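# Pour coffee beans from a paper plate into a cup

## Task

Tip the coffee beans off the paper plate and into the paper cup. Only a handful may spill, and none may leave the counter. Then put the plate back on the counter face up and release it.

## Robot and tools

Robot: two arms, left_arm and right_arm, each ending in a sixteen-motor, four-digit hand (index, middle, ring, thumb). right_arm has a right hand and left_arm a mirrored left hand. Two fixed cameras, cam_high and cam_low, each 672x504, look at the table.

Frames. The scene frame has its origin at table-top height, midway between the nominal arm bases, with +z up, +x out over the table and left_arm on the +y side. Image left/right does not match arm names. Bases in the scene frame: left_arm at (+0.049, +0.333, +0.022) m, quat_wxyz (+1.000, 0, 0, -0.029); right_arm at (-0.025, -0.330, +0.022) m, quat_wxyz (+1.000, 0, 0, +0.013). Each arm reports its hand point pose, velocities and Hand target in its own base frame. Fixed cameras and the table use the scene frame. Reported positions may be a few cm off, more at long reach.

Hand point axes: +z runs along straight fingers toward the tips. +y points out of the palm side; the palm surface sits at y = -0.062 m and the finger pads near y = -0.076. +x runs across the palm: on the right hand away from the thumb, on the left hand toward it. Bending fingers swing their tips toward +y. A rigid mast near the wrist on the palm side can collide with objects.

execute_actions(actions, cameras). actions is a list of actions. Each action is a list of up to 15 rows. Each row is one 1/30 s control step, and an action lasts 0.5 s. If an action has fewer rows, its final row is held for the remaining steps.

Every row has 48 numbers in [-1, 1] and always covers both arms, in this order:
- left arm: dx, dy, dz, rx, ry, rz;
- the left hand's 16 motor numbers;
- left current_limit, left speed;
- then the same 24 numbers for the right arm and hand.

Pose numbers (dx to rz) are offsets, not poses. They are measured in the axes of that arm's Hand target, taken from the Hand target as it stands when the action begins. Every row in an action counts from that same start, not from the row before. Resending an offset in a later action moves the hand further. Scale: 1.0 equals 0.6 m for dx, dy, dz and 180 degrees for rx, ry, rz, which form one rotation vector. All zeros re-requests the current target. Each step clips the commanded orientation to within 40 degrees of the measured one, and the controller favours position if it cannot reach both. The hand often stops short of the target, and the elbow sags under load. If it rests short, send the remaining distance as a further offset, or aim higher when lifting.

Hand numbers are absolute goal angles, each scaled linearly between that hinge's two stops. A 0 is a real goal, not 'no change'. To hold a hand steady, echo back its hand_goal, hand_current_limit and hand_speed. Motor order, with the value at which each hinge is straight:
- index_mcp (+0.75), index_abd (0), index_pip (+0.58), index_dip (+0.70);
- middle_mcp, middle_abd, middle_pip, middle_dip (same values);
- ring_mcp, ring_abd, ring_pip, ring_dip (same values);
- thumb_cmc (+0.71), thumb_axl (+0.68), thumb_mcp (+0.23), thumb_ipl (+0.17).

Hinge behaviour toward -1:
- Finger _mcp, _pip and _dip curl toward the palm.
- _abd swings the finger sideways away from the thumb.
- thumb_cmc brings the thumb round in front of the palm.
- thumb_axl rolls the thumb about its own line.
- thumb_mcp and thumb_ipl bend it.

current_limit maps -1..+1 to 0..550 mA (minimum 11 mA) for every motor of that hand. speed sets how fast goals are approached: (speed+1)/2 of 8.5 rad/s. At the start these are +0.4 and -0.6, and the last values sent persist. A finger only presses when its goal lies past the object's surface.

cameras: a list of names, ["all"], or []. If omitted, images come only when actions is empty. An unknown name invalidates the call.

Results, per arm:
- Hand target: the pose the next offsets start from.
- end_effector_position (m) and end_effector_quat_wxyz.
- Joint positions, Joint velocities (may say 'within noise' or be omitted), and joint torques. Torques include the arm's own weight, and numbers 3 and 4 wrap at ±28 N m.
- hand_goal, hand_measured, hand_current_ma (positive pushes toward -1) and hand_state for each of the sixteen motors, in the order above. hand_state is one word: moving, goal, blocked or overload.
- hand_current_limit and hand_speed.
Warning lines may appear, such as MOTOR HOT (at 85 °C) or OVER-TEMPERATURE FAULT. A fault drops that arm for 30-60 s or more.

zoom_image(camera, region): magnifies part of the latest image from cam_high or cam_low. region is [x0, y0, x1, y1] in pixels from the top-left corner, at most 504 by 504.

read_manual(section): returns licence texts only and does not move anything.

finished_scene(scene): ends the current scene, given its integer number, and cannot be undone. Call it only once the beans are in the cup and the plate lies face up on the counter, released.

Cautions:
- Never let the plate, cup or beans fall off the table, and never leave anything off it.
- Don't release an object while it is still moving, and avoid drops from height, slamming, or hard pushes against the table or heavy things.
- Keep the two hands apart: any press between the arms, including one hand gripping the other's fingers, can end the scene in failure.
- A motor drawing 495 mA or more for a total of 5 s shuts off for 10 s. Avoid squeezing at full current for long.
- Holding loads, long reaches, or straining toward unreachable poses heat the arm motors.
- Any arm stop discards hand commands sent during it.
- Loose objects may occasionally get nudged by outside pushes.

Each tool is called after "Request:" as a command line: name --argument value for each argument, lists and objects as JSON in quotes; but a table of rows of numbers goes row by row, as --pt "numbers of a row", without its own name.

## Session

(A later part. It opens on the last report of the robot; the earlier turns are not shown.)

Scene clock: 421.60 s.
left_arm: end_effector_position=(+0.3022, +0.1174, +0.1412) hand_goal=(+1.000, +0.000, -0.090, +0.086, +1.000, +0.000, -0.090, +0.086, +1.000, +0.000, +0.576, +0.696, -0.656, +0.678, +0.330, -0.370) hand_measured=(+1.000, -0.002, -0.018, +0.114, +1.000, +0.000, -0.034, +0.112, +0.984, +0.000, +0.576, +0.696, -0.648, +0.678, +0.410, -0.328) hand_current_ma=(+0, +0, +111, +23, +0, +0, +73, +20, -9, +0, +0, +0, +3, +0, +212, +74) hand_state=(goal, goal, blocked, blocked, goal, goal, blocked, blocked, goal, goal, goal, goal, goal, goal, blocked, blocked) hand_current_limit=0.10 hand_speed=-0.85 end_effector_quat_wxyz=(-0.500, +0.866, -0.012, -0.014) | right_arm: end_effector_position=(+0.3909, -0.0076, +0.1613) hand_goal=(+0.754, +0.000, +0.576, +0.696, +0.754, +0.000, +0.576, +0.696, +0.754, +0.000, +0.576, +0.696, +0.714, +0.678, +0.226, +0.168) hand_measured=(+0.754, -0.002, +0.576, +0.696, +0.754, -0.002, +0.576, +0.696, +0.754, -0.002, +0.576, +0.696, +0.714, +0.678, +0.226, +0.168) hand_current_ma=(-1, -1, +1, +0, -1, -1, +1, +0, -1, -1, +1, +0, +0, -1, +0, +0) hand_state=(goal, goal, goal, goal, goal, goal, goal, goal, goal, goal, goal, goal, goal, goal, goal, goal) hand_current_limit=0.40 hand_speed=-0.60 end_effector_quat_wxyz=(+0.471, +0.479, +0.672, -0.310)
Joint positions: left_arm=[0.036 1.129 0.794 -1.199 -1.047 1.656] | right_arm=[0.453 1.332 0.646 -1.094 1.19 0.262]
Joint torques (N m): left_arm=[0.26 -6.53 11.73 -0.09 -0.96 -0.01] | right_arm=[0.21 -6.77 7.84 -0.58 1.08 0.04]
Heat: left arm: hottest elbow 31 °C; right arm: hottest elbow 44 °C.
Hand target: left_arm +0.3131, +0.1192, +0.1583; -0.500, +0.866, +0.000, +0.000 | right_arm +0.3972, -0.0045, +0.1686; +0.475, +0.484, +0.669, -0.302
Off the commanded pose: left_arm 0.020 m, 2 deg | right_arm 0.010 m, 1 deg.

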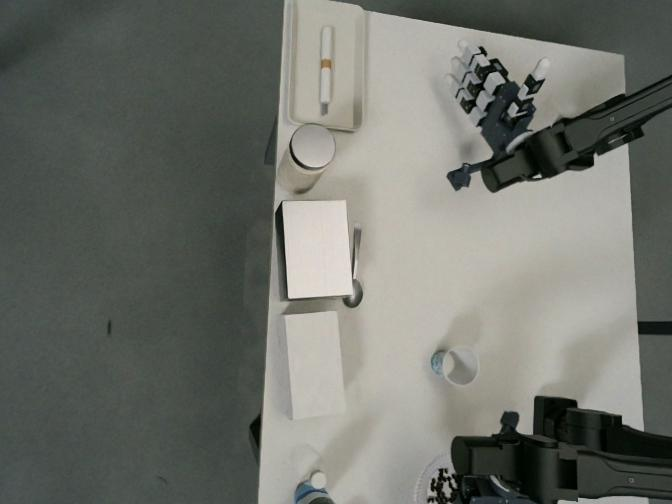

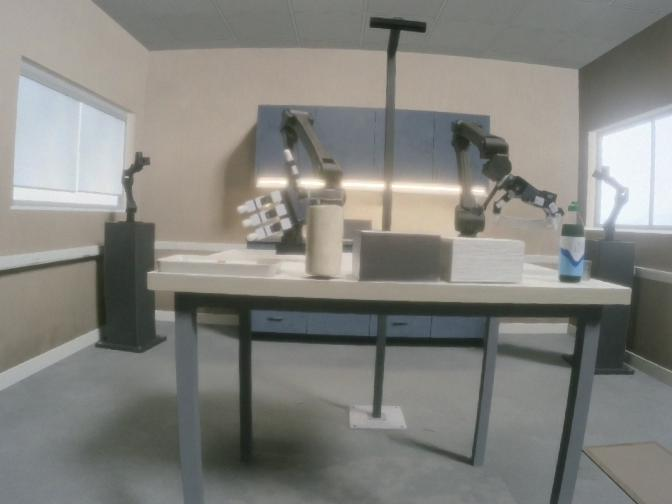

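Request:
execute_actions --actions '[[[0.0328,0.0266,-0.0761,0,0.0404,0.0233,1,0,-0.09,0.085,1,0,-0.09,0.085,1,0,0.576,0.696,-0.657,0.677,0.33,-0.37,0.1,-0.85,0,0,0,0,0,0,0.754,0,0.576,0.696,0.754,0,0.576,0.696,0.754,0,0.576,0.696,0.714,0.678,0.226,0.168,0.4,-0.6]],[[0.0335,0.0291,-0.0804,0,0.0404,0.0233,1,0,-0.09,0.085,1,0,-0.09,0.085,1,0,0.576,0.696,-0.657,0.677,0.33,-0.37,0.1,-0.85,0,0,0,0,0,0,0.754,0,0.576,0.696,0.754,0,0.576,0.696,0.754,0,0.576,0.696,0.714,0.678,0.226,0.168,0.4,-0.6]]]' --cameras '["cam_high","cam_low"]'

Request:
zoom_image --camera "cam_high" --region '[380, 324, 560, 504]'

Scene clock: 478.57 s.
left_arm: end_effector_position=(+0.3323, +0.0243, +0.1641) hand_goal=(+1.000, +0.000, -0.090, +0.086, +1.000, +0.000, -0.090, +0.086, +1.000, +0.000, +0.576, +0.696, -0.656, +0.678, +0.330, -0.370) hand_measured=(+1.000, -0.002, -0.018, +0.114, +1.000, +0.000, -0.034, +0.112, +0.984, +0.000, +0.576, +0.696, -0.648, +0.678, +0.410, -0.328) hand_current_ma=(+0, +0, +109, +23, +0, +0, +71, +20, -9, +0, +0, +0, +3, +0, +212, +75) hand_state=(goal, goal, blocked, blocked, goal, goal, blocked, blocked, goal, goal, goal, goal, goal, goal, blocked, blocked) hand_current_limit=0.10 hand_speed=-0.85 end_effector_quat_wxyz=(-0.495, +0.857, -0.132, +0.062) | right_arm: end_effector_position=(+0.3909, -0.0076, +0.1613) hand_goal=(+0.754, +0.000, +0.576, +0.696, +0.754, +0.000, +0.576, +0.696, +0.754, +0.000, +0.576, +0.696, +0.714, +0.678, +0.226, +0.168) hand_measured=(+0.754, -0.002, +0.576, +0.696, +0.754, -0.002, +0.576, +0.696, +0.754, -0.002, +0.576, +0.696, +0.714, +0.678, +0.226, +0.168) hand_current_ma=(-1, -1, +1, +0, -1, -1, +1, +0, -1, -1, +1, +0, +0, -1, +0, +0) hand_state=(goal, goal, goal, goal, goal, goal, goal, goal, goal, goal, goal, goal, goal, goal, goal, goal) hand_current_limit=0.40 hand_speed=-0.60 end_effector_quat_wxyz=(+0.471, +0.479, +0.672, -0.310)
Joint positions: left_arm=[-0.251 1.129 0.857 -1.252 -1.043 1.652] | right_arm=[0.453 1.332 0.646 -1.094 1.19 0.262]
Joint velocities: left_arm=[-0.005 -0.015 0.007 -0.046 -0.007 -0.051] | right_arm=[within noise]
Joint torques (N m): left_arm=[-0.62 -5.13 12.1 -0.16 -1.09 -0.1] | right_arm=[0.15 -6.77 7.84 -0.57 1.08 0.04]
Heat: left arm: hottest elbow 35 °C; right arm: hottest elbow 44 °C.
Hand target: left_arm +0.3454, +0.0186, +0.1764; -0.495, +0.857, -0.126, +0.073 | right_arm +0.3972, -0.0045, +0.1686; +0.475, +0.484, +0.669, -0.302
Off the commanded pose: left_arm 0.019 m, 1 deg | right_arm 0.010 m, 1 deg.

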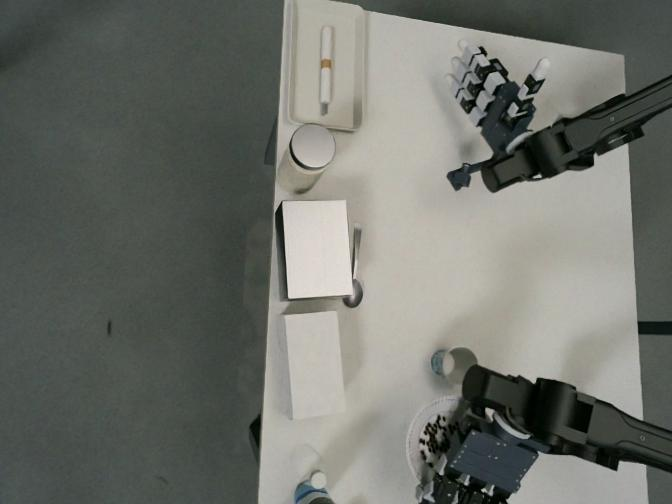

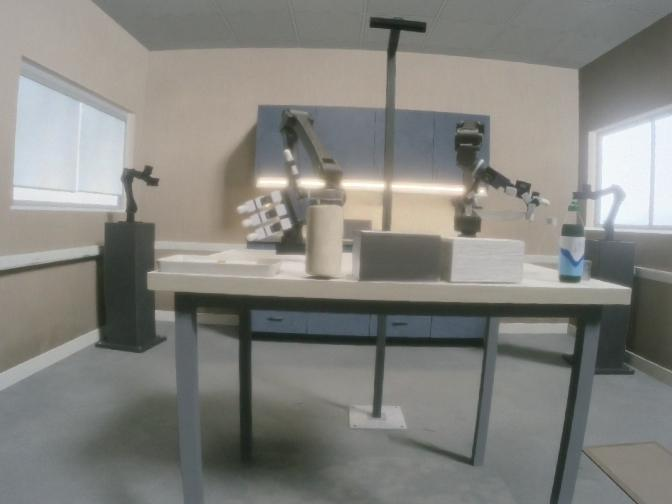

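Scaled by 2.800.

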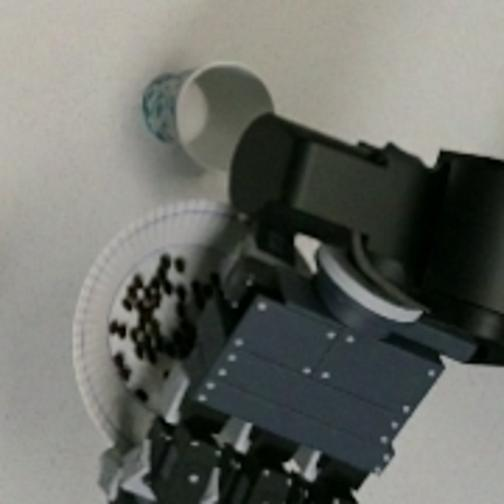

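Request:
execute_actions --actions '[[[0.0329,0.0299,-0.0818,0,0.0404,0.0233,1,0,-0.09,0.085,1,0,-0.09,0.085,1,0,0.576,0.696,-0.657,0.677,0.33,-0.37,0.1,-0.85,0,0,0,0,0,0,0.754,0,0.576,0.696,0.754,0,0.576,0.696,0.754,0,0.576,0.696,0.714,0.678,0.226,0.168,0.4,-0.6]],[[0.0325,0.0308,-0.0834,0,0.0404,0.0233,1,0,-0.09,0.085,1,0,-0.09,0.085,1,0,0.576,0.696,-0.657,0.677,0.33,-0.37,0.1,-0.85,0,0,0,0,0,0,0.754,0,0.576,0.696,0.754,0,0.576,0.696,0.754,0,0.576,0.696,0.714,0.678,0.226,0.168,0.4,-0.6]]]' --cameras '["cam_high","cam_low"]'

Request:
zoom_image --camera "cam_high" --region '[380, 304, 560, 484]'

Scene clock: 491.83 s.
left_arm: end_effector_position=(+0.3340, -0.0835, +0.1824) hand_goal=(+1.000, +0.000, -0.090, +0.086, +1.000, +0.000, -0.090, +0.086, +1.000, +0.000, +0.576, +0.696, -0.656, +0.678, +0.330, -0.370) hand_measured=(+1.000, -0.002, -0.020, +0.114, +1.000, +0.000, -0.034, +0.112, +0.984, +0.000, +0.576, +0.696, -0.648, +0.678, +0.410, -0.328) hand_current_ma=(+0, +0, +109, +23, +0, +0, +71, +20, -9, +0, +0, +0, +3, +0, +212, +75) hand_state=(goal, goal, blocked, blocked, goal, goal, blocked, blocked, goal, goal, goal, goal, goal, goal, blocked, blocked) hand_current_limit=0.10 hand_speed=-0.85 end_effector_quat_wxyz=(-0.480, +0.828, -0.256, +0.134) | right_arm: end_effector_position=(+0.3909, -0.0076, +0.1613) hand_goal=(+0.754, +0.000, +0.576, +0.696, +0.754, +0.000, +0.576, +0.696, +0.754, +0.000, +0.576, +0.696, +0.714, +0.678, +0.226, +0.168) hand_measured=(+0.754, -0.002, +0.576, +0.696, +0.754, -0.002, +0.576, +0.696, +0.754, -0.002, +0.576, +0.696, +0.714, +0.678, +0.226, +0.168) hand_current_ma=(-1, -1, +1, +0, -1, -1, +1, +0, -1, -1, +1, +0, +0, -1, +0, +0) hand_state=(goal, goal, goal, goal, goal, goal, goal, goal, goal, goal, goal, goal, goal, goal, goal, goal) hand_current_limit=0.40 hand_speed=-0.60 end_effector_quat_wxyz=(+0.471, +0.479, +0.672, -0.310)
Joint positions: left_arm=[-0.559 1.157 0.927 -1.317 -1.044 1.626] | right_arm=[0.453 1.332 0.646 -1.094 1.19 0.262]
Joint torques (N m): left_arm=[-0.56 -5.36 12.23 -0.12 -1.11 -0.09] | right_arm=[0.21 -6.77 7.84 -0.58 1.08 0.04]
Heat: left arm: hottest elbow 36 °C; right arm: hottest elbow 45 °C.
Hand target: left_arm +0.3447, -0.0922, +0.1943; -0.479, +0.829, -0.250, +0.145 | right_arm +0.3972, -0.0045, +0.1686; +0.475, +0.484, +0.669, -0.302
Off the commanded pose: left_arm 0.018 m, 1 deg | right_arm 0.010 m, 1 deg.

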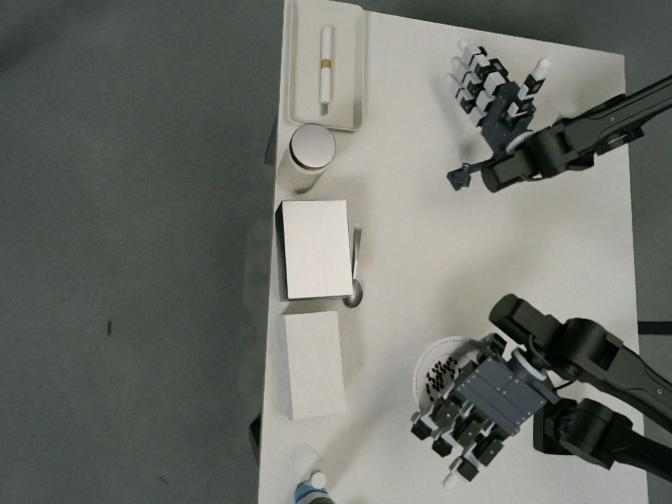

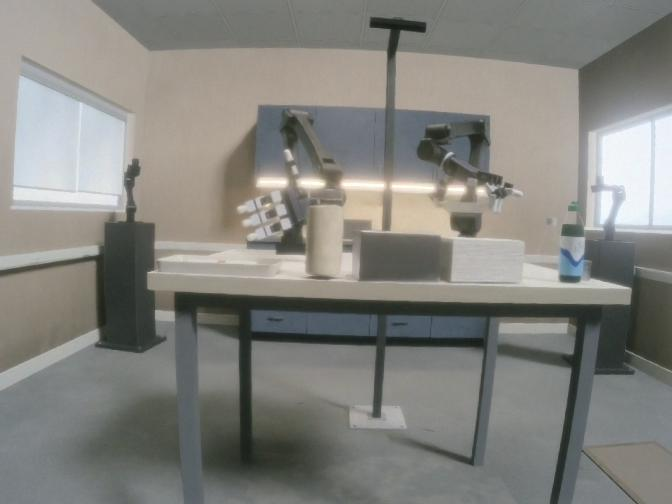

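Scaled by 2.800.

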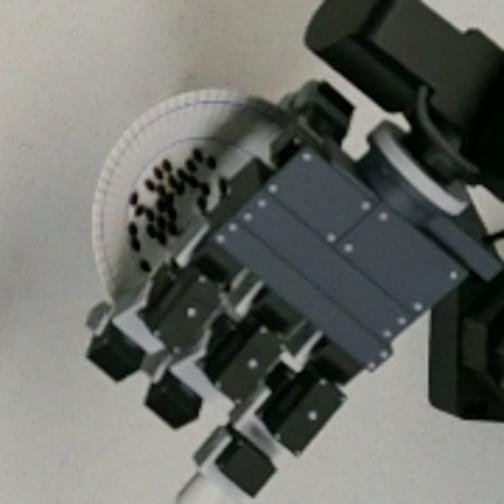

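Request:
execute_actions --actions '[[[0.0371,0.0387,-0.0828,0,0.0404,0.0233,1,0,-0.09,0.085,1,0,-0.09,0.085,1,0,0.576,0.696,-0.657,0.677,0.33,-0.37,0.1,-0.85,0,0,0,0,0,0,0.754,0,0.576,0.696,0.754,0,0.576,0.696,0.754,0,0.576,0.696,0.714,0.678,0.226,0.168,0.4,-0.6]],[[0,0,0,0,0.0278,-0.0481,1,0,-0.09,0.085,1,0,-0.09,0.085,1,0,0.576,0.696,-0.657,0.677,0.33,-0.37,0.1,-0.85,0,0,0,0,0,0,0.754,0,0.576,0.696,0.754,0,0.576,0.696,0.754,0,0.576,0.696,0.714,0.678,0.226,0.168,0.4,-0.6]]]' --cameras '["cam_high","cam_low"]'

Request:
zoom_image --camera "cam_high" --region '[380, 284, 560, 464]'

Request:
zoom_image --camera "cam_low" --region '[400, 120, 560, 280]'

Scene clock: 510.10 s.
left_arm: end_effector_position=(+0.3313, -0.1469, +0.1943) hand_goal=(+1.000, +0.000, -0.090, +0.086, +1.000, +0.000, -0.090, +0.086, +1.000, +0.000, +0.576, +0.696, -0.656, +0.678, +0.330, -0.370) hand_measured=(+1.000, -0.002, -0.020, +0.114, +1.000, +0.000, -0.034, +0.112, +0.984, +0.000, +0.576, +0.696, -0.648, +0.678, +0.410, -0.328) hand_current_ma=(+0, +0, +109, +23, +0, +0, +71, +20, -9, +0, +0, +0, +3, +0, +212, +75) hand_state=(goal, goal, blocked, blocked, goal, goal, blocked, blocked, goal, goal, goal, goal, goal, goal, blocked, blocked) hand_current_limit=0.10 hand_speed=-0.85 end_effector_quat_wxyz=(-0.443, +0.820, -0.273, +0.237) | right_arm: end_effector_position=(+0.3909, -0.0076, +0.1613) hand_goal=(+0.754, +0.000, +0.576, +0.696, +0.754, +0.000, +0.576, +0.696, +0.754, +0.000, +0.576, +0.696, +0.714, +0.678, +0.226, +0.168) hand_measured=(+0.754, -0.002, +0.576, +0.696, +0.754, -0.002, +0.576, +0.696, +0.754, -0.002, +0.576, +0.696, +0.714, +0.678, +0.226, +0.168) hand_current_ma=(-1, -1, +1, +0, -1, -1, +1, +0, -1, -1, +1, +0, +0, -1, +0, +0) hand_state=(goal, goal, goal, goal, goal, goal, goal, goal, goal, goal, goal, goal, goal, goal, goal, goal) hand_current_limit=0.40 hand_speed=-0.60 end_effector_quat_wxyz=(+0.471, +0.479, +0.672, -0.310)
Joint positions: left_arm=[-0.716 1.104 0.902 -1.199 -1.044 1.595] | right_arm=[0.453 1.332 0.646 -1.094 1.19 0.262]
Joint torques (N m): left_arm=[-0.21 -6.89 8.99 1.01 -1.03 -0.03] | right_arm=[0.21 -6.77 7.86 -0.57 1.08 0.04]
Heat: left arm: hottest elbow 35 °C; right arm: hottest elbow 45 °C.
Hand target: left_arm +0.3329, -0.1500, +0.1989; -0.438, +0.821, -0.268, +0.249 | right_arm +0.3972, -0.0045, +0.1686; +0.475, +0.484, +0.669, -0.302
Off the commanded pose: left_arm 0.006 m, 2 deg | right_arm 0.010 m, 1 deg.

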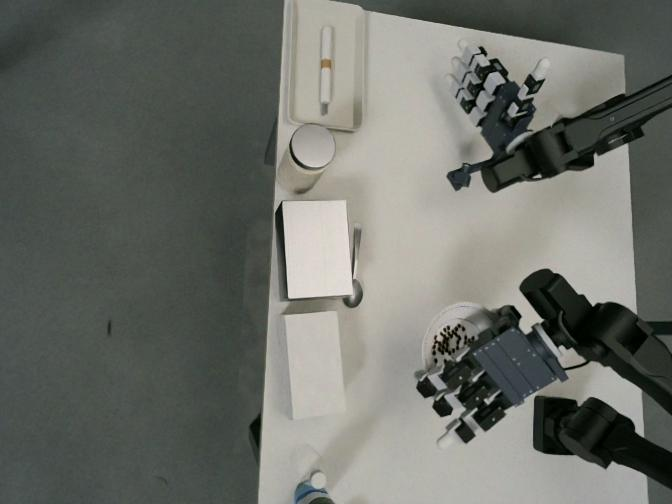

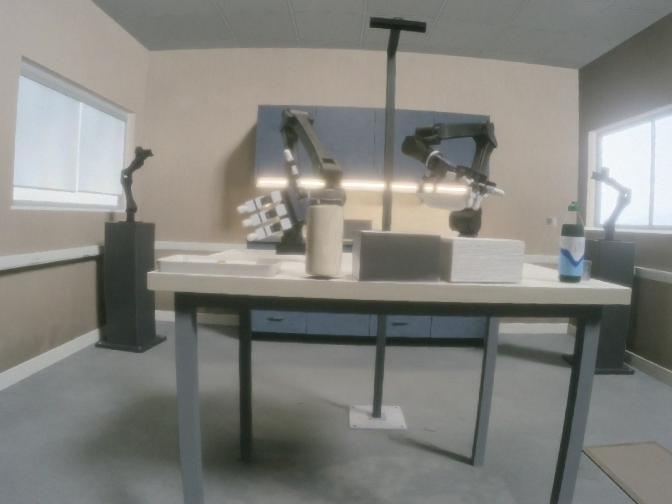

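Scaled by 2.800.

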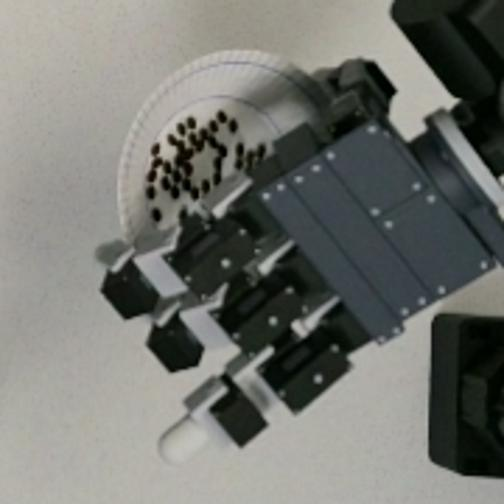

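Scaled by 3.150.

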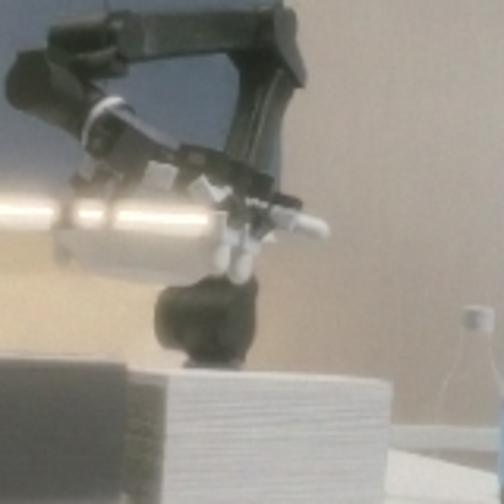

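Request:
execute_actions --actions '[[[-0.0143,0.0053,-0.0008,0,0.0278,-0.0481,1,0,-0.09,0.085,1,0,-0.09,0.085,1,0,0.576,0.696,-0.657,0.677,0.33,-0.37,0.1,-0.85,0,0,0,0,0,0,0.754,0,0.576,0.696,0.754,0,0.576,0.696,0.754,0,0.576,0.696,0.714,0.678,0.226,0.168,0.4,-0.6]],[[0,0,0,0,0.0278,-0.0481,1,0,-0.09,0.085,1,0,-0.09,0.085,1,0,0.576,0.696,-0.657,0.677,0.33,-0.37,0.1,-0.85,0,0,0,0,0,0,0.754,0,0.576,0.696,0.754,0,0.576,0.696,0.754,0,0.576,0.696,0.714,0.678,0.226,0.168,0.4,-0.6]]]' --cameras '["cam_high","cam_low"]'

Request:
zoom_image --camera "cam_high" --region '[400, 284, 560, 444]'

Request:
zoom_image --camera "cam_low" --region '[400, 140, 520, 260]'

Scene clock: 525.60 s.
left_arm: end_effector_position=(+0.3253, -0.1415, +0.1891) hand_goal=(+1.000, +0.000, -0.090, +0.086, +1.000, +0.000, -0.090, +0.086, +1.000, +0.000, +0.576, +0.696, -0.656, +0.678, +0.330, -0.370) hand_measured=(+1.000, -0.002, -0.020, +0.114, +1.000, +0.000, -0.034, +0.112, +0.984, +0.000, +0.576, +0.696, -0.648, +0.678, +0.410, -0.328) hand_current_ma=(+0, +0, +109, +23, +0, +0, +71, +20, -9, +0, +0, +0, +3, +0, +212, +75) hand_state=(goal, goal, blocked, blocked, goal, goal, blocked, blocked, goal, goal, goal, goal, goal, goal, blocked, blocked) hand_current_limit=0.10 hand_speed=-0.85 end_effector_quat_wxyz=(-0.377, +0.829, -0.179, +0.371) | right_arm: end_effector_position=(+0.3909, -0.0076, +0.1613) hand_goal=(+0.754, +0.000, +0.576, +0.696, +0.754, +0.000, +0.576, +0.696, +0.754, +0.000, +0.576, +0.696, +0.714, +0.678, +0.226, +0.168) hand_measured=(+0.754, -0.002, +0.576, +0.696, +0.754, -0.002, +0.576, +0.696, +0.754, -0.002, +0.576, +0.696, +0.714, +0.678, +0.226, +0.168) hand_current_ma=(-1, -1, +1, +0, -1, -1, +1, +0, -1, -1, +1, +0, +0, -1, +0, +0) hand_state=(goal, goal, goal, goal, goal, goal, goal, goal, goal, goal, goal, goal, goal, goal, goal, goal) hand_current_limit=0.40 hand_speed=-0.60 end_effector_quat_wxyz=(+0.471, +0.479, +0.672, -0.310)
Joint positions: left_arm=[-0.717 0.878 0.663 -0.854 -1.046 1.571] | right_arm=[0.453 1.332 0.646 -1.094 1.19 0.262]
Joint torques (N m): left_arm=[-0.5 -4.48 9.48 1.7 -0.83 0.05] | right_arm=[0.21 -6.77 7.86 -0.57 1.08 0.04]
Heat: left arm: hottest elbow 35 °C; right arm: hottest elbow 45 °C.
Hand target: left_arm +0.3256, -0.1461, +0.1950; -0.371, +0.827, -0.179, +0.382 | right_arm +0.3972, -0.0045, +0.1686; +0.475, +0.484, +0.669, -0.302
Off the commanded pose: left_arm 0.008 m, 2 deg | right_arm 0.010 m, 1 deg.

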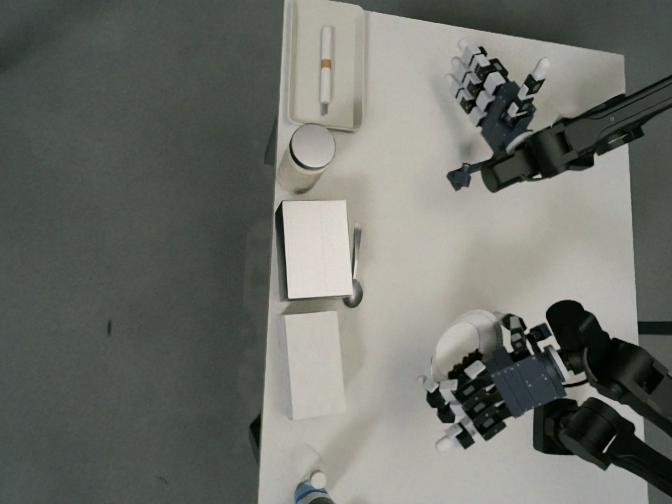

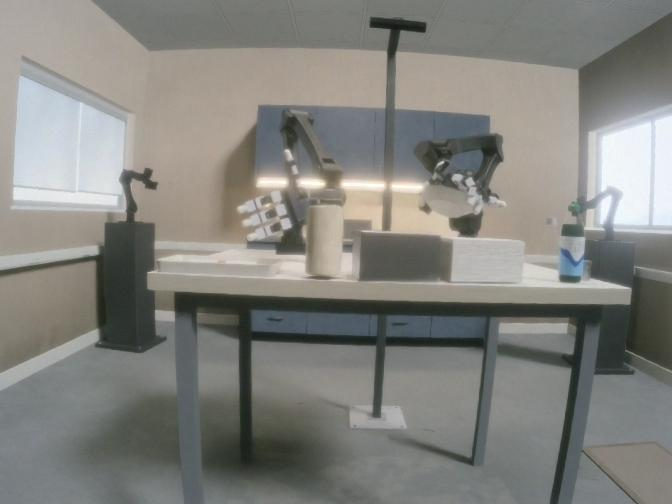

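Scaled by 3.150.

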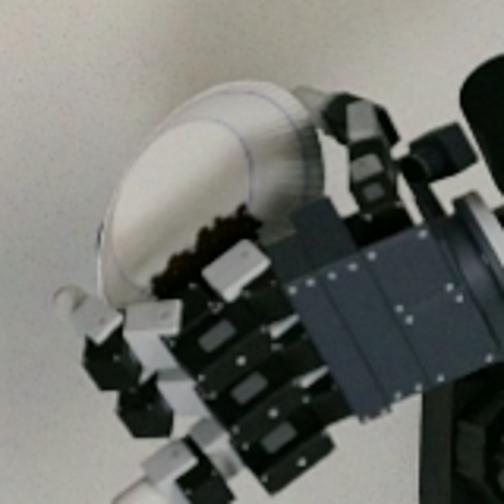

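Scaled by 4.200.

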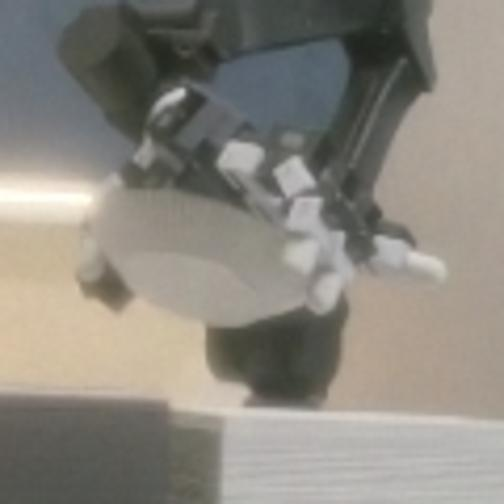

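Request:
execute_actions --actions '[[[-0.005,0.0108,-0.0014,0,0.0278,-0.0481,1,0,-0.09,0.085,1,0,-0.09,0.085,1,0,0.576,0.696,-0.657,0.677,0.33,-0.37,0.1,-0.85,0,0,0,0,0,0,0.754,0,0.576,0.696,0.754,0,0.576,0.696,0.754,0,0.576,0.696,0.714,0.678,0.226,0.168,0.4,-0.6]]]' --cameras '["cam_high","cam_low"]'

Request:
zoom_image --camera "cam_high" --region '[400, 284, 560, 444]'

Request:
zoom_image --camera "cam_low" --region '[400, 140, 520, 260]'

Scene clock: 543.20 s.
left_arm: end_effector_position=(+0.3227, -0.1434, +0.1812) hand_goal=(+1.000, +0.000, -0.090, +0.086, +1.000, +0.000, -0.090, +0.086, +1.000, +0.000, +0.576, +0.696, -0.656, +0.678, +0.330, -0.370) hand_measured=(+1.000, -0.002, -0.020, +0.114, +1.000, +0.000, -0.034, +0.112, +0.984, +0.000, +0.576, +0.696, -0.648, +0.678, +0.410, -0.328) hand_current_ma=(+0, +0, +109, +23, +0, +0, +71, +20, -9, +0, +0, +0, +2, +0, +212, +75) hand_state=(goal, goal, blocked, blocked, goal, goal, blocked, blocked, goal, goal, goal, goal, goal, goal, blocked, blocked) hand_current_limit=0.10 hand_speed=-0.85 end_effector_quat_wxyz=(-0.342, +0.824, -0.135, +0.431) | right_arm: end_effector_position=(+0.3909, -0.0076, +0.1613) hand_goal=(+0.754, +0.000, +0.576, +0.696, +0.754, +0.000, +0.576, +0.696, +0.754, +0.000, +0.576, +0.696, +0.714, +0.678, +0.226, +0.168) hand_measured=(+0.754, -0.002, +0.576, +0.696, +0.754, -0.002, +0.576, +0.696, +0.754, -0.002, +0.576, +0.696, +0.714, +0.678, +0.226, +0.168) hand_current_ma=(-1, -1, +1, +0, -1, -1, +1, +0, -1, -1, +1, +0, +0, -1, +0, +0) hand_state=(goal, goal, goal, goal, goal, goal, goal, goal, goal, goal, goal, goal, goal, goal, goal, goal) hand_current_limit=0.40 hand_speed=-0.60 end_effector_quat_wxyz=(+0.471, +0.479, +0.672, -0.310)
Joint positions: left_arm=[-0.73 0.797 0.542 -0.666 -1.051 1.552] | right_arm=[0.453 1.332 0.646 -1.094 1.19 0.262]
Joint torques (N m): left_arm=[-1.03 -3.72 9.58 1.96 -0.93 -0.04] | right_arm=[0.15 -6.77 7.84 -0.57 1.08 0.04]
Heat: left arm: hottest elbow 34 °C; right arm: hottest elbow 45 °C.
Hand target: left_arm +0.3230, -0.1491, +0.1890; -0.333, +0.821, -0.132, +0.445 | right_arm +0.3972, -0.0045, +0.1686; +0.475, +0.484, +0.669, -0.302
Off the commanded pose: left_arm 0.010 m, 2 deg | right_arm 0.010 m, 1 deg.

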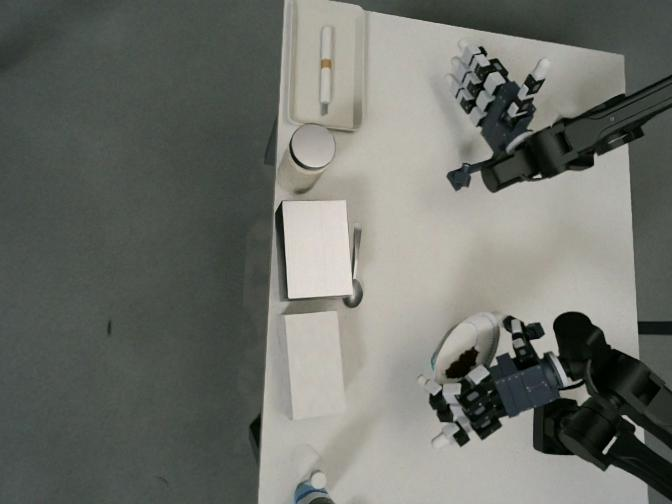

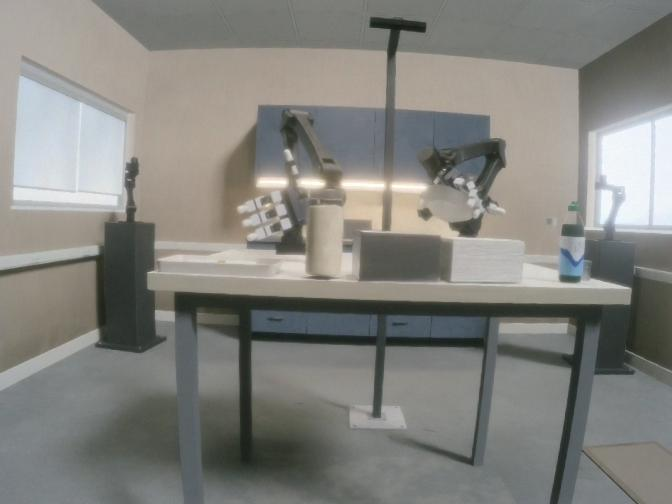

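Scaled by 3.150.

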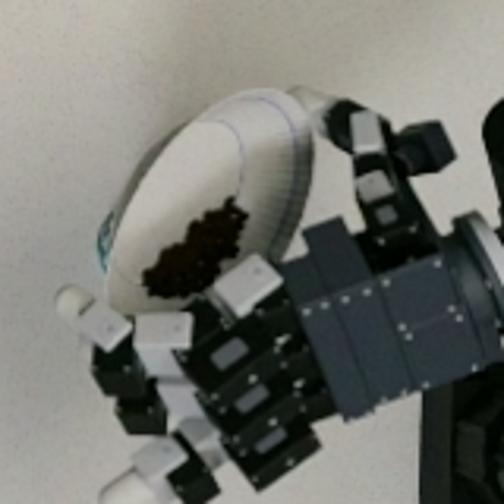

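Scaled by 4.200.

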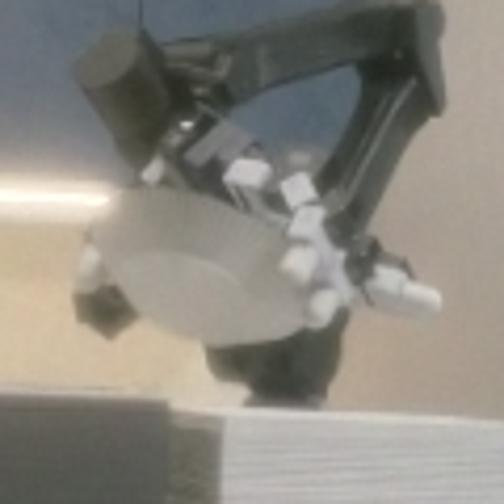

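Request:
execute_actions --actions '[[[0,0.0025,-0.0043,0.0167,0.0278,-0.0481,1,0,-0.09,0.085,1,0,-0.09,0.085,1,0,0.576,0.696,-0.657,0.677,0.33,-0.37,0.1,-0.85,0,0,0,0,0,0,0.754,0,0.576,0.696,0.754,0,0.576,0.696,0.754,0,0.576,0.696,0.714,0.678,0.226,0.168,0.4,-0.6]]]' --cameras '["cam_high","cam_low"]'

Request:
zoom_image --camera "cam_high" --region '[400, 284, 560, 444]'

Request:
zoom_image --camera "cam_low" --region '[400, 140, 520, 260]'

Scene clock: 568.97 s.
left_arm: end_effector_position=(+0.3211, -0.1456, +0.1824) hand_goal=(+1.000, +0.000, -0.090, +0.086, +1.000, +0.000, -0.090, +0.086, +1.000, +0.000, +0.576, +0.696, -0.656, +0.678, +0.330, -0.370) hand_measured=(+1.000, -0.002, -0.020, +0.114, +1.000, +0.000, -0.034, +0.112, +0.984, +0.000, +0.576, +0.696, -0.650, +0.678, +0.410, -0.328) hand_current_ma=(+0, +0, +108, +23, +0, +0, +71, +20, -9, +0, +0, +0, +1, +0, +212, +76) hand_state=(goal, goal, blocked, blocked, goal, goal, blocked, blocked, goal, goal, goal, goal, goal, goal, blocked, blocked) hand_current_limit=0.10 hand_speed=-0.85 end_effector_quat_wxyz=(-0.325, +0.802, -0.079, +0.494) | right_arm: end_effector_position=(+0.3909, -0.0076, +0.1613) hand_goal=(+0.754, +0.000, +0.576, +0.696, +0.754, +0.000, +0.576, +0.696, +0.754, +0.000, +0.576, +0.696, +0.714, +0.678, +0.226, +0.168) hand_measured=(+0.754, -0.002, +0.576, +0.696, +0.754, -0.002, +0.576, +0.696, +0.754, -0.002, +0.576, +0.696, +0.714, +0.678, +0.226, +0.168) hand_current_ma=(-1, -1, +1, +0, -1, -1, +1, +0, -1, -1, +1, +0, +0, -1, +0, +0) hand_state=(goal, goal, goal, goal, goal, goal, goal, goal, goal, goal, goal, goal, goal, goal, goal, goal) hand_current_limit=0.40 hand_speed=-0.60 end_effector_quat_wxyz=(+0.471, +0.479, +0.672, -0.310)
Joint positions: left_arm=[-0.783 0.755 0.443 -0.495 -1.144 1.491] | right_arm=[0.453 1.332 0.646 -1.094 1.19 0.262]
Joint torques (N m): left_arm=[-0.91 -2.9 9.36 2.15 -0.92 -0.16] | right_arm=[0.15 -6.83 7.86 -0.57 1.08 0.04]
Heat: left arm: hottest elbow 34 °C; right arm: hottest elbow 45 °C.
Hand target: left_arm +0.3210, -0.1512, +0.1890; -0.314, +0.799, -0.072, +0.507 | right_arm +0.3972, -0.0045, +0.1686; +0.475, +0.484, +0.669, -0.302
Off the commanded pose: left_arm 0.009 m, 2 deg | right_arm 0.010 m, 1 deg.

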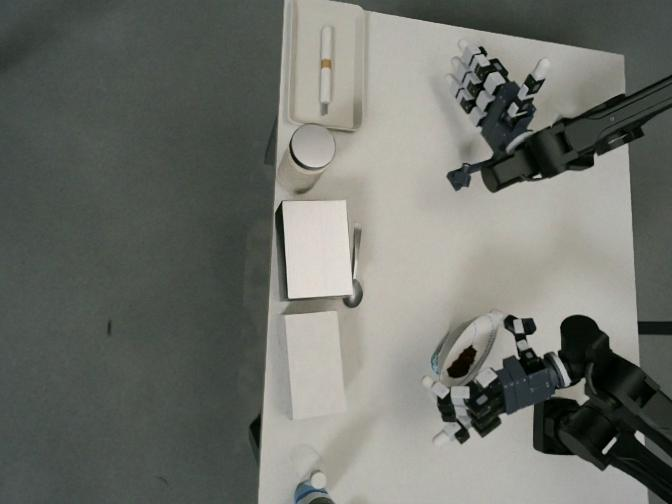

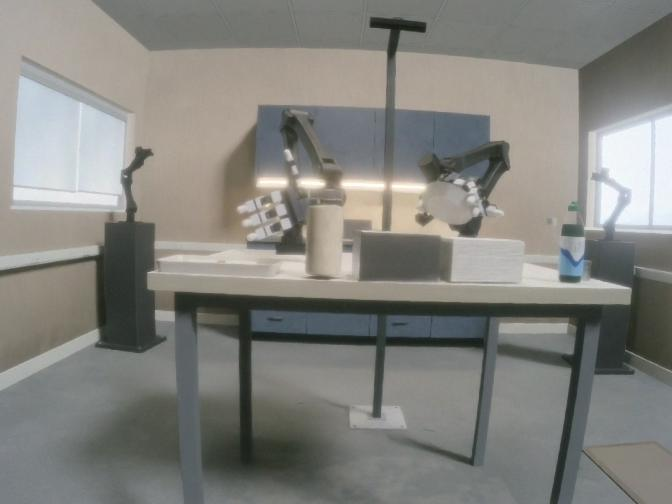

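Scaled by 3.150.

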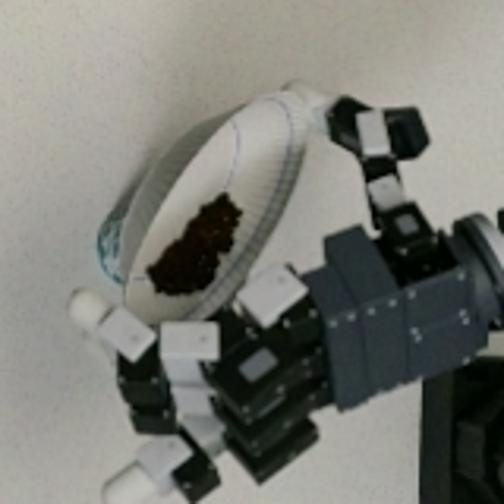

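Scaled by 4.200.

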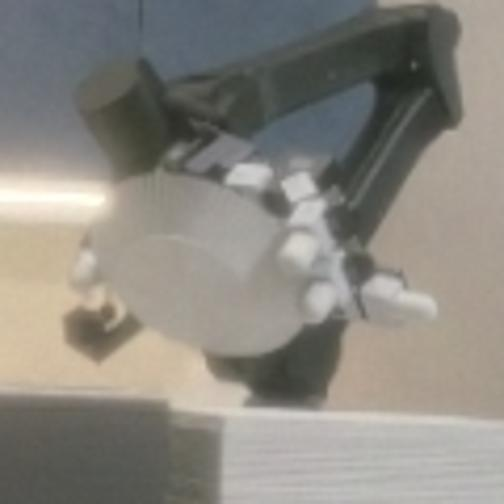

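Request:
execute_actions --actions '[[[0,0.0075,-0.013,0.0167,0.0139,-0.0241,1,0,-0.09,0.085,1,0,-0.09,0.085,1,0,0.576,0.696,-0.657,0.677,0.33,-0.37,0.1,-0.85,0,0,0,0,0,0,0.754,0,0.576,0.696,0.754,0,0.576,0.696,0.754,0,0.576,0.696,0.714,0.678,0.226,0.168,0.4,-0.6]]]' --cameras '["cam_high","cam_low"]'

Request:
zoom_image --camera "cam_high" --region '[400, 284, 560, 444]'

Request:
zoom_image --camera "cam_low" --region '[400, 140, 520, 260]'

Scene clock: 613.13 s.
left_arm: end_effector_position=(+0.3145, -0.1518, +0.1861) hand_goal=(+1.000, +0.000, -0.090, +0.086, +1.000, +0.000, -0.090, +0.086, +1.000, +0.000, +0.576, +0.696, -0.656, +0.678, +0.330, -0.370) hand_measured=(+1.000, -0.002, -0.020, +0.114, +1.000, +0.000, -0.034, +0.112, +0.986, +0.000, +0.576, +0.696, -0.652, +0.678, +0.410, -0.328) hand_current_ma=(+0, +0, +106, +23, +0, +0, +71, +20, -8, +0, +0, +0, +1, +0, +212, +76) hand_state=(goal, goal, blocked, blocked, goal, goal, blocked, blocked, goal, goal, goal, goal, goal, goal, blocked, blocked) hand_current_limit=0.10 hand_speed=-0.85 end_effector_quat_wxyz=(-0.318, +0.782, -0.037, +0.534) | right_arm: end_effector_position=(+0.3909, -0.0076, +0.1613) hand_goal=(+0.754, +0.000, +0.576, +0.696, +0.754, +0.000, +0.576, +0.696, +0.754, +0.000, +0.576, +0.696, +0.714, +0.678, +0.226, +0.168) hand_measured=(+0.754, -0.002, +0.576, +0.696, +0.754, -0.002, +0.576, +0.696, +0.754, -0.002, +0.576, +0.696, +0.714, +0.678, +0.226, +0.168) hand_current_ma=(-1, -1, +1, +0, -1, -1, +1, +0, -1, -1, +1, +0, +0, -1, +0, +0) hand_state=(goal, goal, goal, goal, goal, goal, goal, goal, goal, goal, goal, goal, goal, goal, goal, goal) hand_current_limit=0.40 hand_speed=-0.60 end_effector_quat_wxyz=(+0.471, +0.479, +0.672, -0.310)
Joint positions: left_arm=[-0.864 0.765 0.405 -0.466 -1.257 1.355] | right_arm=[0.453 1.332 0.646 -1.094 1.19 0.262]
Joint torques (N m): left_arm=[-0.79 -1.26 9.91 1.5 -0.97 -0.19] | right_arm=[0.15 -6.83 7.84 -0.57 1.08 0.04]
Heat: left arm: hottest elbow 35 °C; right arm: hottest elbow 45 °C.
Hand target: left_arm +0.3153, -0.1582, +0.1887; -0.313, +0.782, -0.036, +0.538 | right_arm +0.3972, -0.0045, +0.1686; +0.475, +0.484, +0.669, -0.302
Off the commanded pose: left_arm 0.007 m, 1 deg | right_arm 0.010 m, 1 deg.

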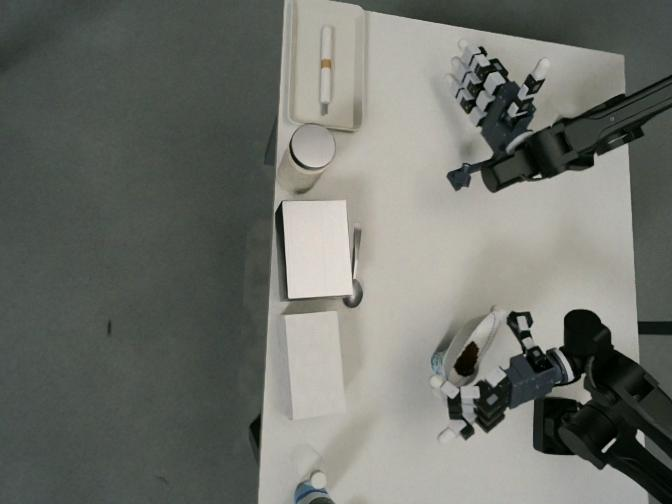

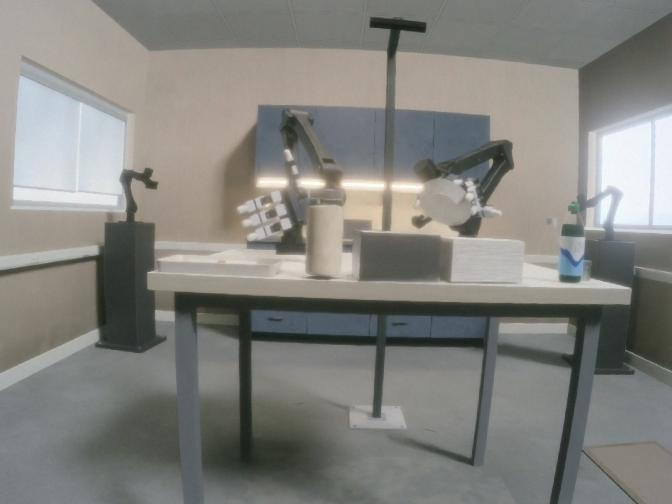

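Scaled by 3.150.

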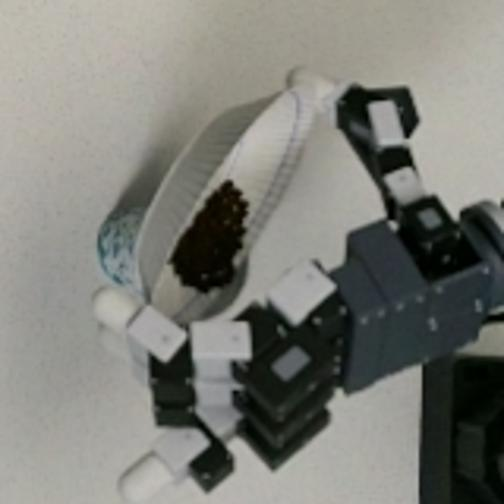

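Scaled by 4.200.

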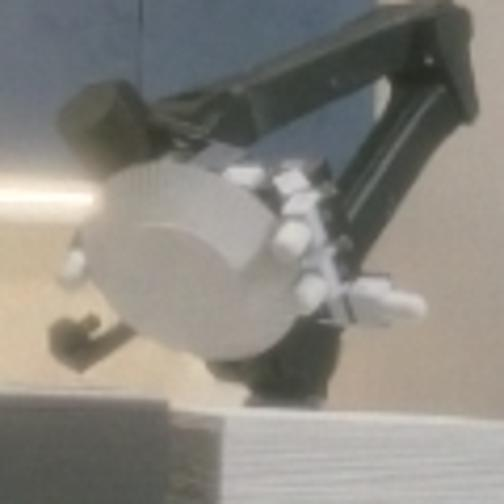

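Request:
execute_actions --actions '[[[0,0,0,0,0.0139,-0.0241,1,0,-0.09,0.085,1,0,-0.09,0.085,1,0,0.576,0.696,-0.657,0.677,0.33,-0.37,0.1,-0.85,0,0,0,0,0,0,0.754,0,0.576,0.696,0.754,0,0.576,0.696,0.754,0,0.576,0.696,0.714,0.678,0.226,0.168,0.4,-0.6]]]' --cameras '["cam_high","cam_low"]'

Request:
zoom_image --camera "cam_high" --region '[400, 284, 560, 444]'

Request:
zoom_image --camera "cam_low" --region '[400, 140, 520, 260]'

Scene clock: 633.00 s.
left_arm: end_effector_position=(+0.3160, -0.1536, +0.1845) hand_goal=(+1.000, +0.000, -0.090, +0.086, +1.000, +0.000, -0.090, +0.086, +1.000, +0.000, +0.576, +0.696, -0.656, +0.678, +0.330, -0.370) hand_measured=(+1.000, -0.002, -0.020, +0.114, +1.000, +0.000, -0.034, +0.112, +0.986, +0.000, +0.576, +0.696, -0.652, +0.678, +0.410, -0.328) hand_current_ma=(+0, +0, +106, +23, +0, +0, +71, +20, -7, +0, +0, +0, +1, +0, +212, +76) hand_state=(goal, goal, blocked, blocked, goal, goal, blocked, blocked, goal, goal, goal, goal, goal, goal, blocked, blocked) hand_current_limit=0.10 hand_speed=-0.85 end_effector_quat_wxyz=(-0.299, +0.773, -0.012, +0.560) | right_arm: end_effector_position=(+0.3909, -0.0076, +0.1613) hand_goal=(+0.754, +0.000, +0.576, +0.696, +0.754, +0.000, +0.576, +0.696, +0.754, +0.000, +0.576, +0.696, +0.714, +0.678, +0.226, +0.168) hand_measured=(+0.754, -0.002, +0.576, +0.696, +0.754, -0.002, +0.576, +0.696, +0.754, -0.002, +0.576, +0.696, +0.714, +0.678, +0.226, +0.168) hand_current_ma=(-1, -1, +1, +0, -1, -1, +1, +0, -1, -1, +1, +0, +0, -1, +0, +0) hand_state=(goal, goal, goal, goal, goal, goal, goal, goal, goal, goal, goal, goal, goal, goal, goal, goal) hand_current_limit=0.40 hand_speed=-0.60 end_effector_quat_wxyz=(+0.471, +0.479, +0.672, -0.310)
Joint positions: left_arm=[-0.869 0.765 0.352 -0.314 -1.272 1.372] | right_arm=[0.453 1.332 0.646 -1.094 1.19 0.262]
Joint torques (N m): left_arm=[-0.73 -2.49 9.2 2.07 -0.85 0.02] | right_arm=[0.15 -6.77 7.84 -0.58 1.08 0.04]
Heat: left arm: hottest elbow 34 °C; right arm: hottest elbow 45 °C.
Hand target: left_arm +0.3153, -0.1582, +0.1888; -0.292, +0.771, -0.013, +0.567 | right_arm +0.3972, -0.0045, +0.1686; +0.475, +0.484, +0.669, -0.302
Off the commanded pose: left_arm 0.006 m, 1 deg | right_arm 0.010 m, 1 deg.

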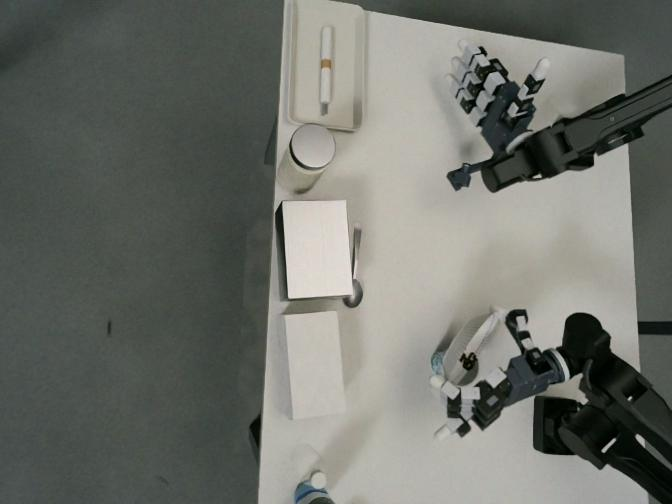

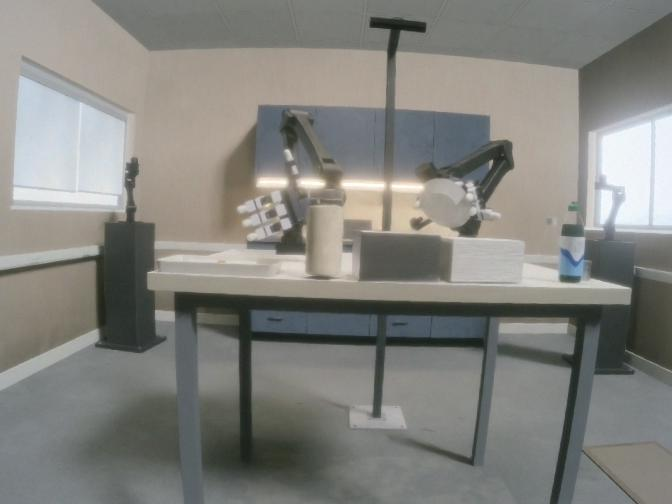

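Scaled by 3.150.

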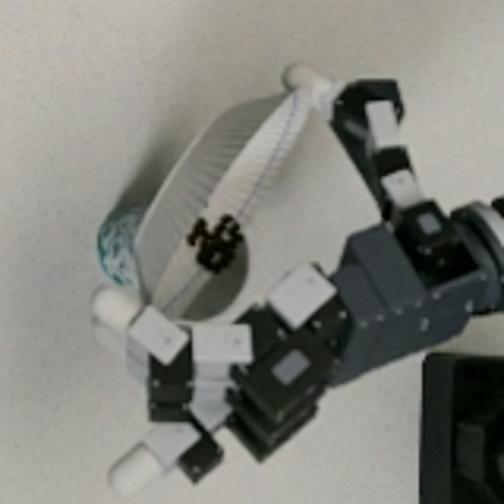

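Scaled by 4.200.

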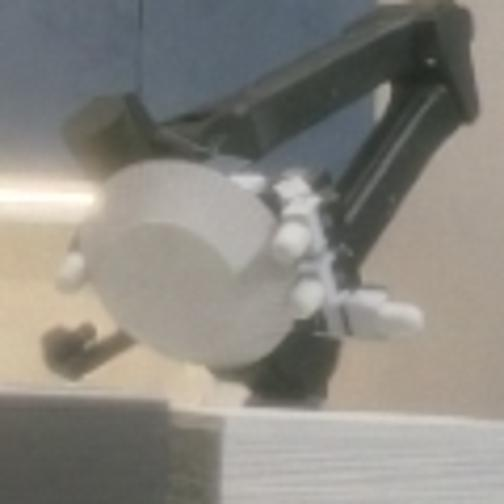

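Request:
execute_actions --actions '[[[-0.0067,-0.01,-0.0058,0,0.0167,-0.0289,1,0,-0.09,0.085,1,0,-0.09,0.085,1,0,0.576,0.696,-0.657,0.677,0.33,-0.37,0.1,-0.85,0,0,0,0,0,0,0.754,0,0.576,0.696,0.754,0,0.576,0.696,0.754,0,0.576,0.696,0.714,0.678,0.226,0.168,0.4,-0.6]]]' --cameras '["cam_high"]'

Request:
zoom_image --camera "cam_high" --region '[400, 284, 560, 444]'

Scene clock: 641.30 s.
left_arm: end_effector_position=(+0.3101, -0.1490, +0.1822) hand_goal=(+1.000, +0.000, -0.090, +0.086, +1.000, +0.000, -0.090, +0.086, +1.000, +0.000, +0.576, +0.696, -0.656, +0.678, +0.330, -0.370) hand_measured=(+1.000, -0.002, -0.020, +0.114, +1.000, +0.000, -0.034, +0.112, +0.988, -0.002, +0.576, +0.696, -0.652, +0.678, +0.410, -0.328) hand_current_ma=(+0, +0, +106, +23, +0, +0, +71, +20, -6, +0, +0, +0, +1, +0, +212, +76) hand_state=(goal, goal, blocked, blocked, goal, goal, blocked, blocked, goal, goal, goal, goal, goal, goal, blocked, blocked) hand_current_limit=0.10 hand_speed=-0.85 end_effector_quat_wxyz=(-0.276, +0.758, +0.014, +0.590) | right_arm: end_effector_position=(+0.3909, -0.0076, +0.1613) hand_goal=(+0.754, +0.000, +0.576, +0.696, +0.754, +0.000, +0.576, +0.696, +0.754, +0.000, +0.576, +0.696, +0.714, +0.678, +0.226, +0.168) hand_measured=(+0.754, -0.002, +0.576, +0.696, +0.754, -0.002, +0.576, +0.696, +0.754, -0.002, +0.576, +0.696, +0.714, +0.678, +0.226, +0.168) hand_current_ma=(-1, -1, +1, +0, -1, -1, +1, +0, -1, -1, +1, +0, +0, -1, +0, +0) hand_state=(goal, goal, goal, goal, goal, goal, goal, goal, goal, goal, goal, goal, goal, goal, goal, goal) hand_current_limit=0.40 hand_speed=-0.60 end_effector_quat_wxyz=(+0.471, +0.479, +0.672, -0.310)
Joint positions: left_arm=[-0.88 0.73 0.266 -0.115 -1.292 1.429] | right_arm=[0.453 1.332 0.646 -1.094 1.19 0.262]
Joint torques (N m): left_arm=[-0.67 -2.32 9.03 2.14 -0.63 0.01] | right_arm=[0.21 -6.77 7.84 -0.57 1.08 0.04]
Heat: left arm: hottest elbow 34 °C; right arm: hottest elbow 45 °C.
Hand target: left_arm +0.3089, -0.1532, +0.1885; -0.266, +0.755, +0.014, +0.599 | right_arm +0.3972, -0.0045, +0.1686; +0.475, +0.484, +0.669, -0.302
Off the commanded pose: left_arm 0.008 m, 2 deg | right_arm 0.010 m, 1 deg.
Images, in order (width x height): cam_high 672x504.

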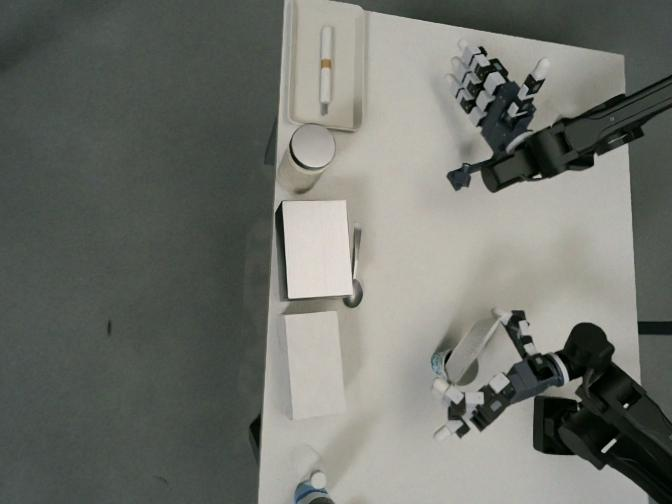

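Scaled by 3.150.

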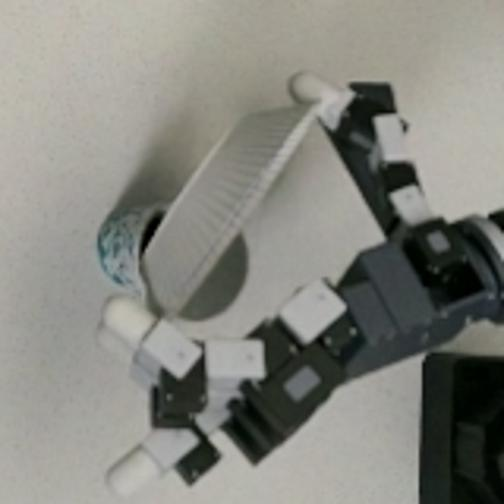

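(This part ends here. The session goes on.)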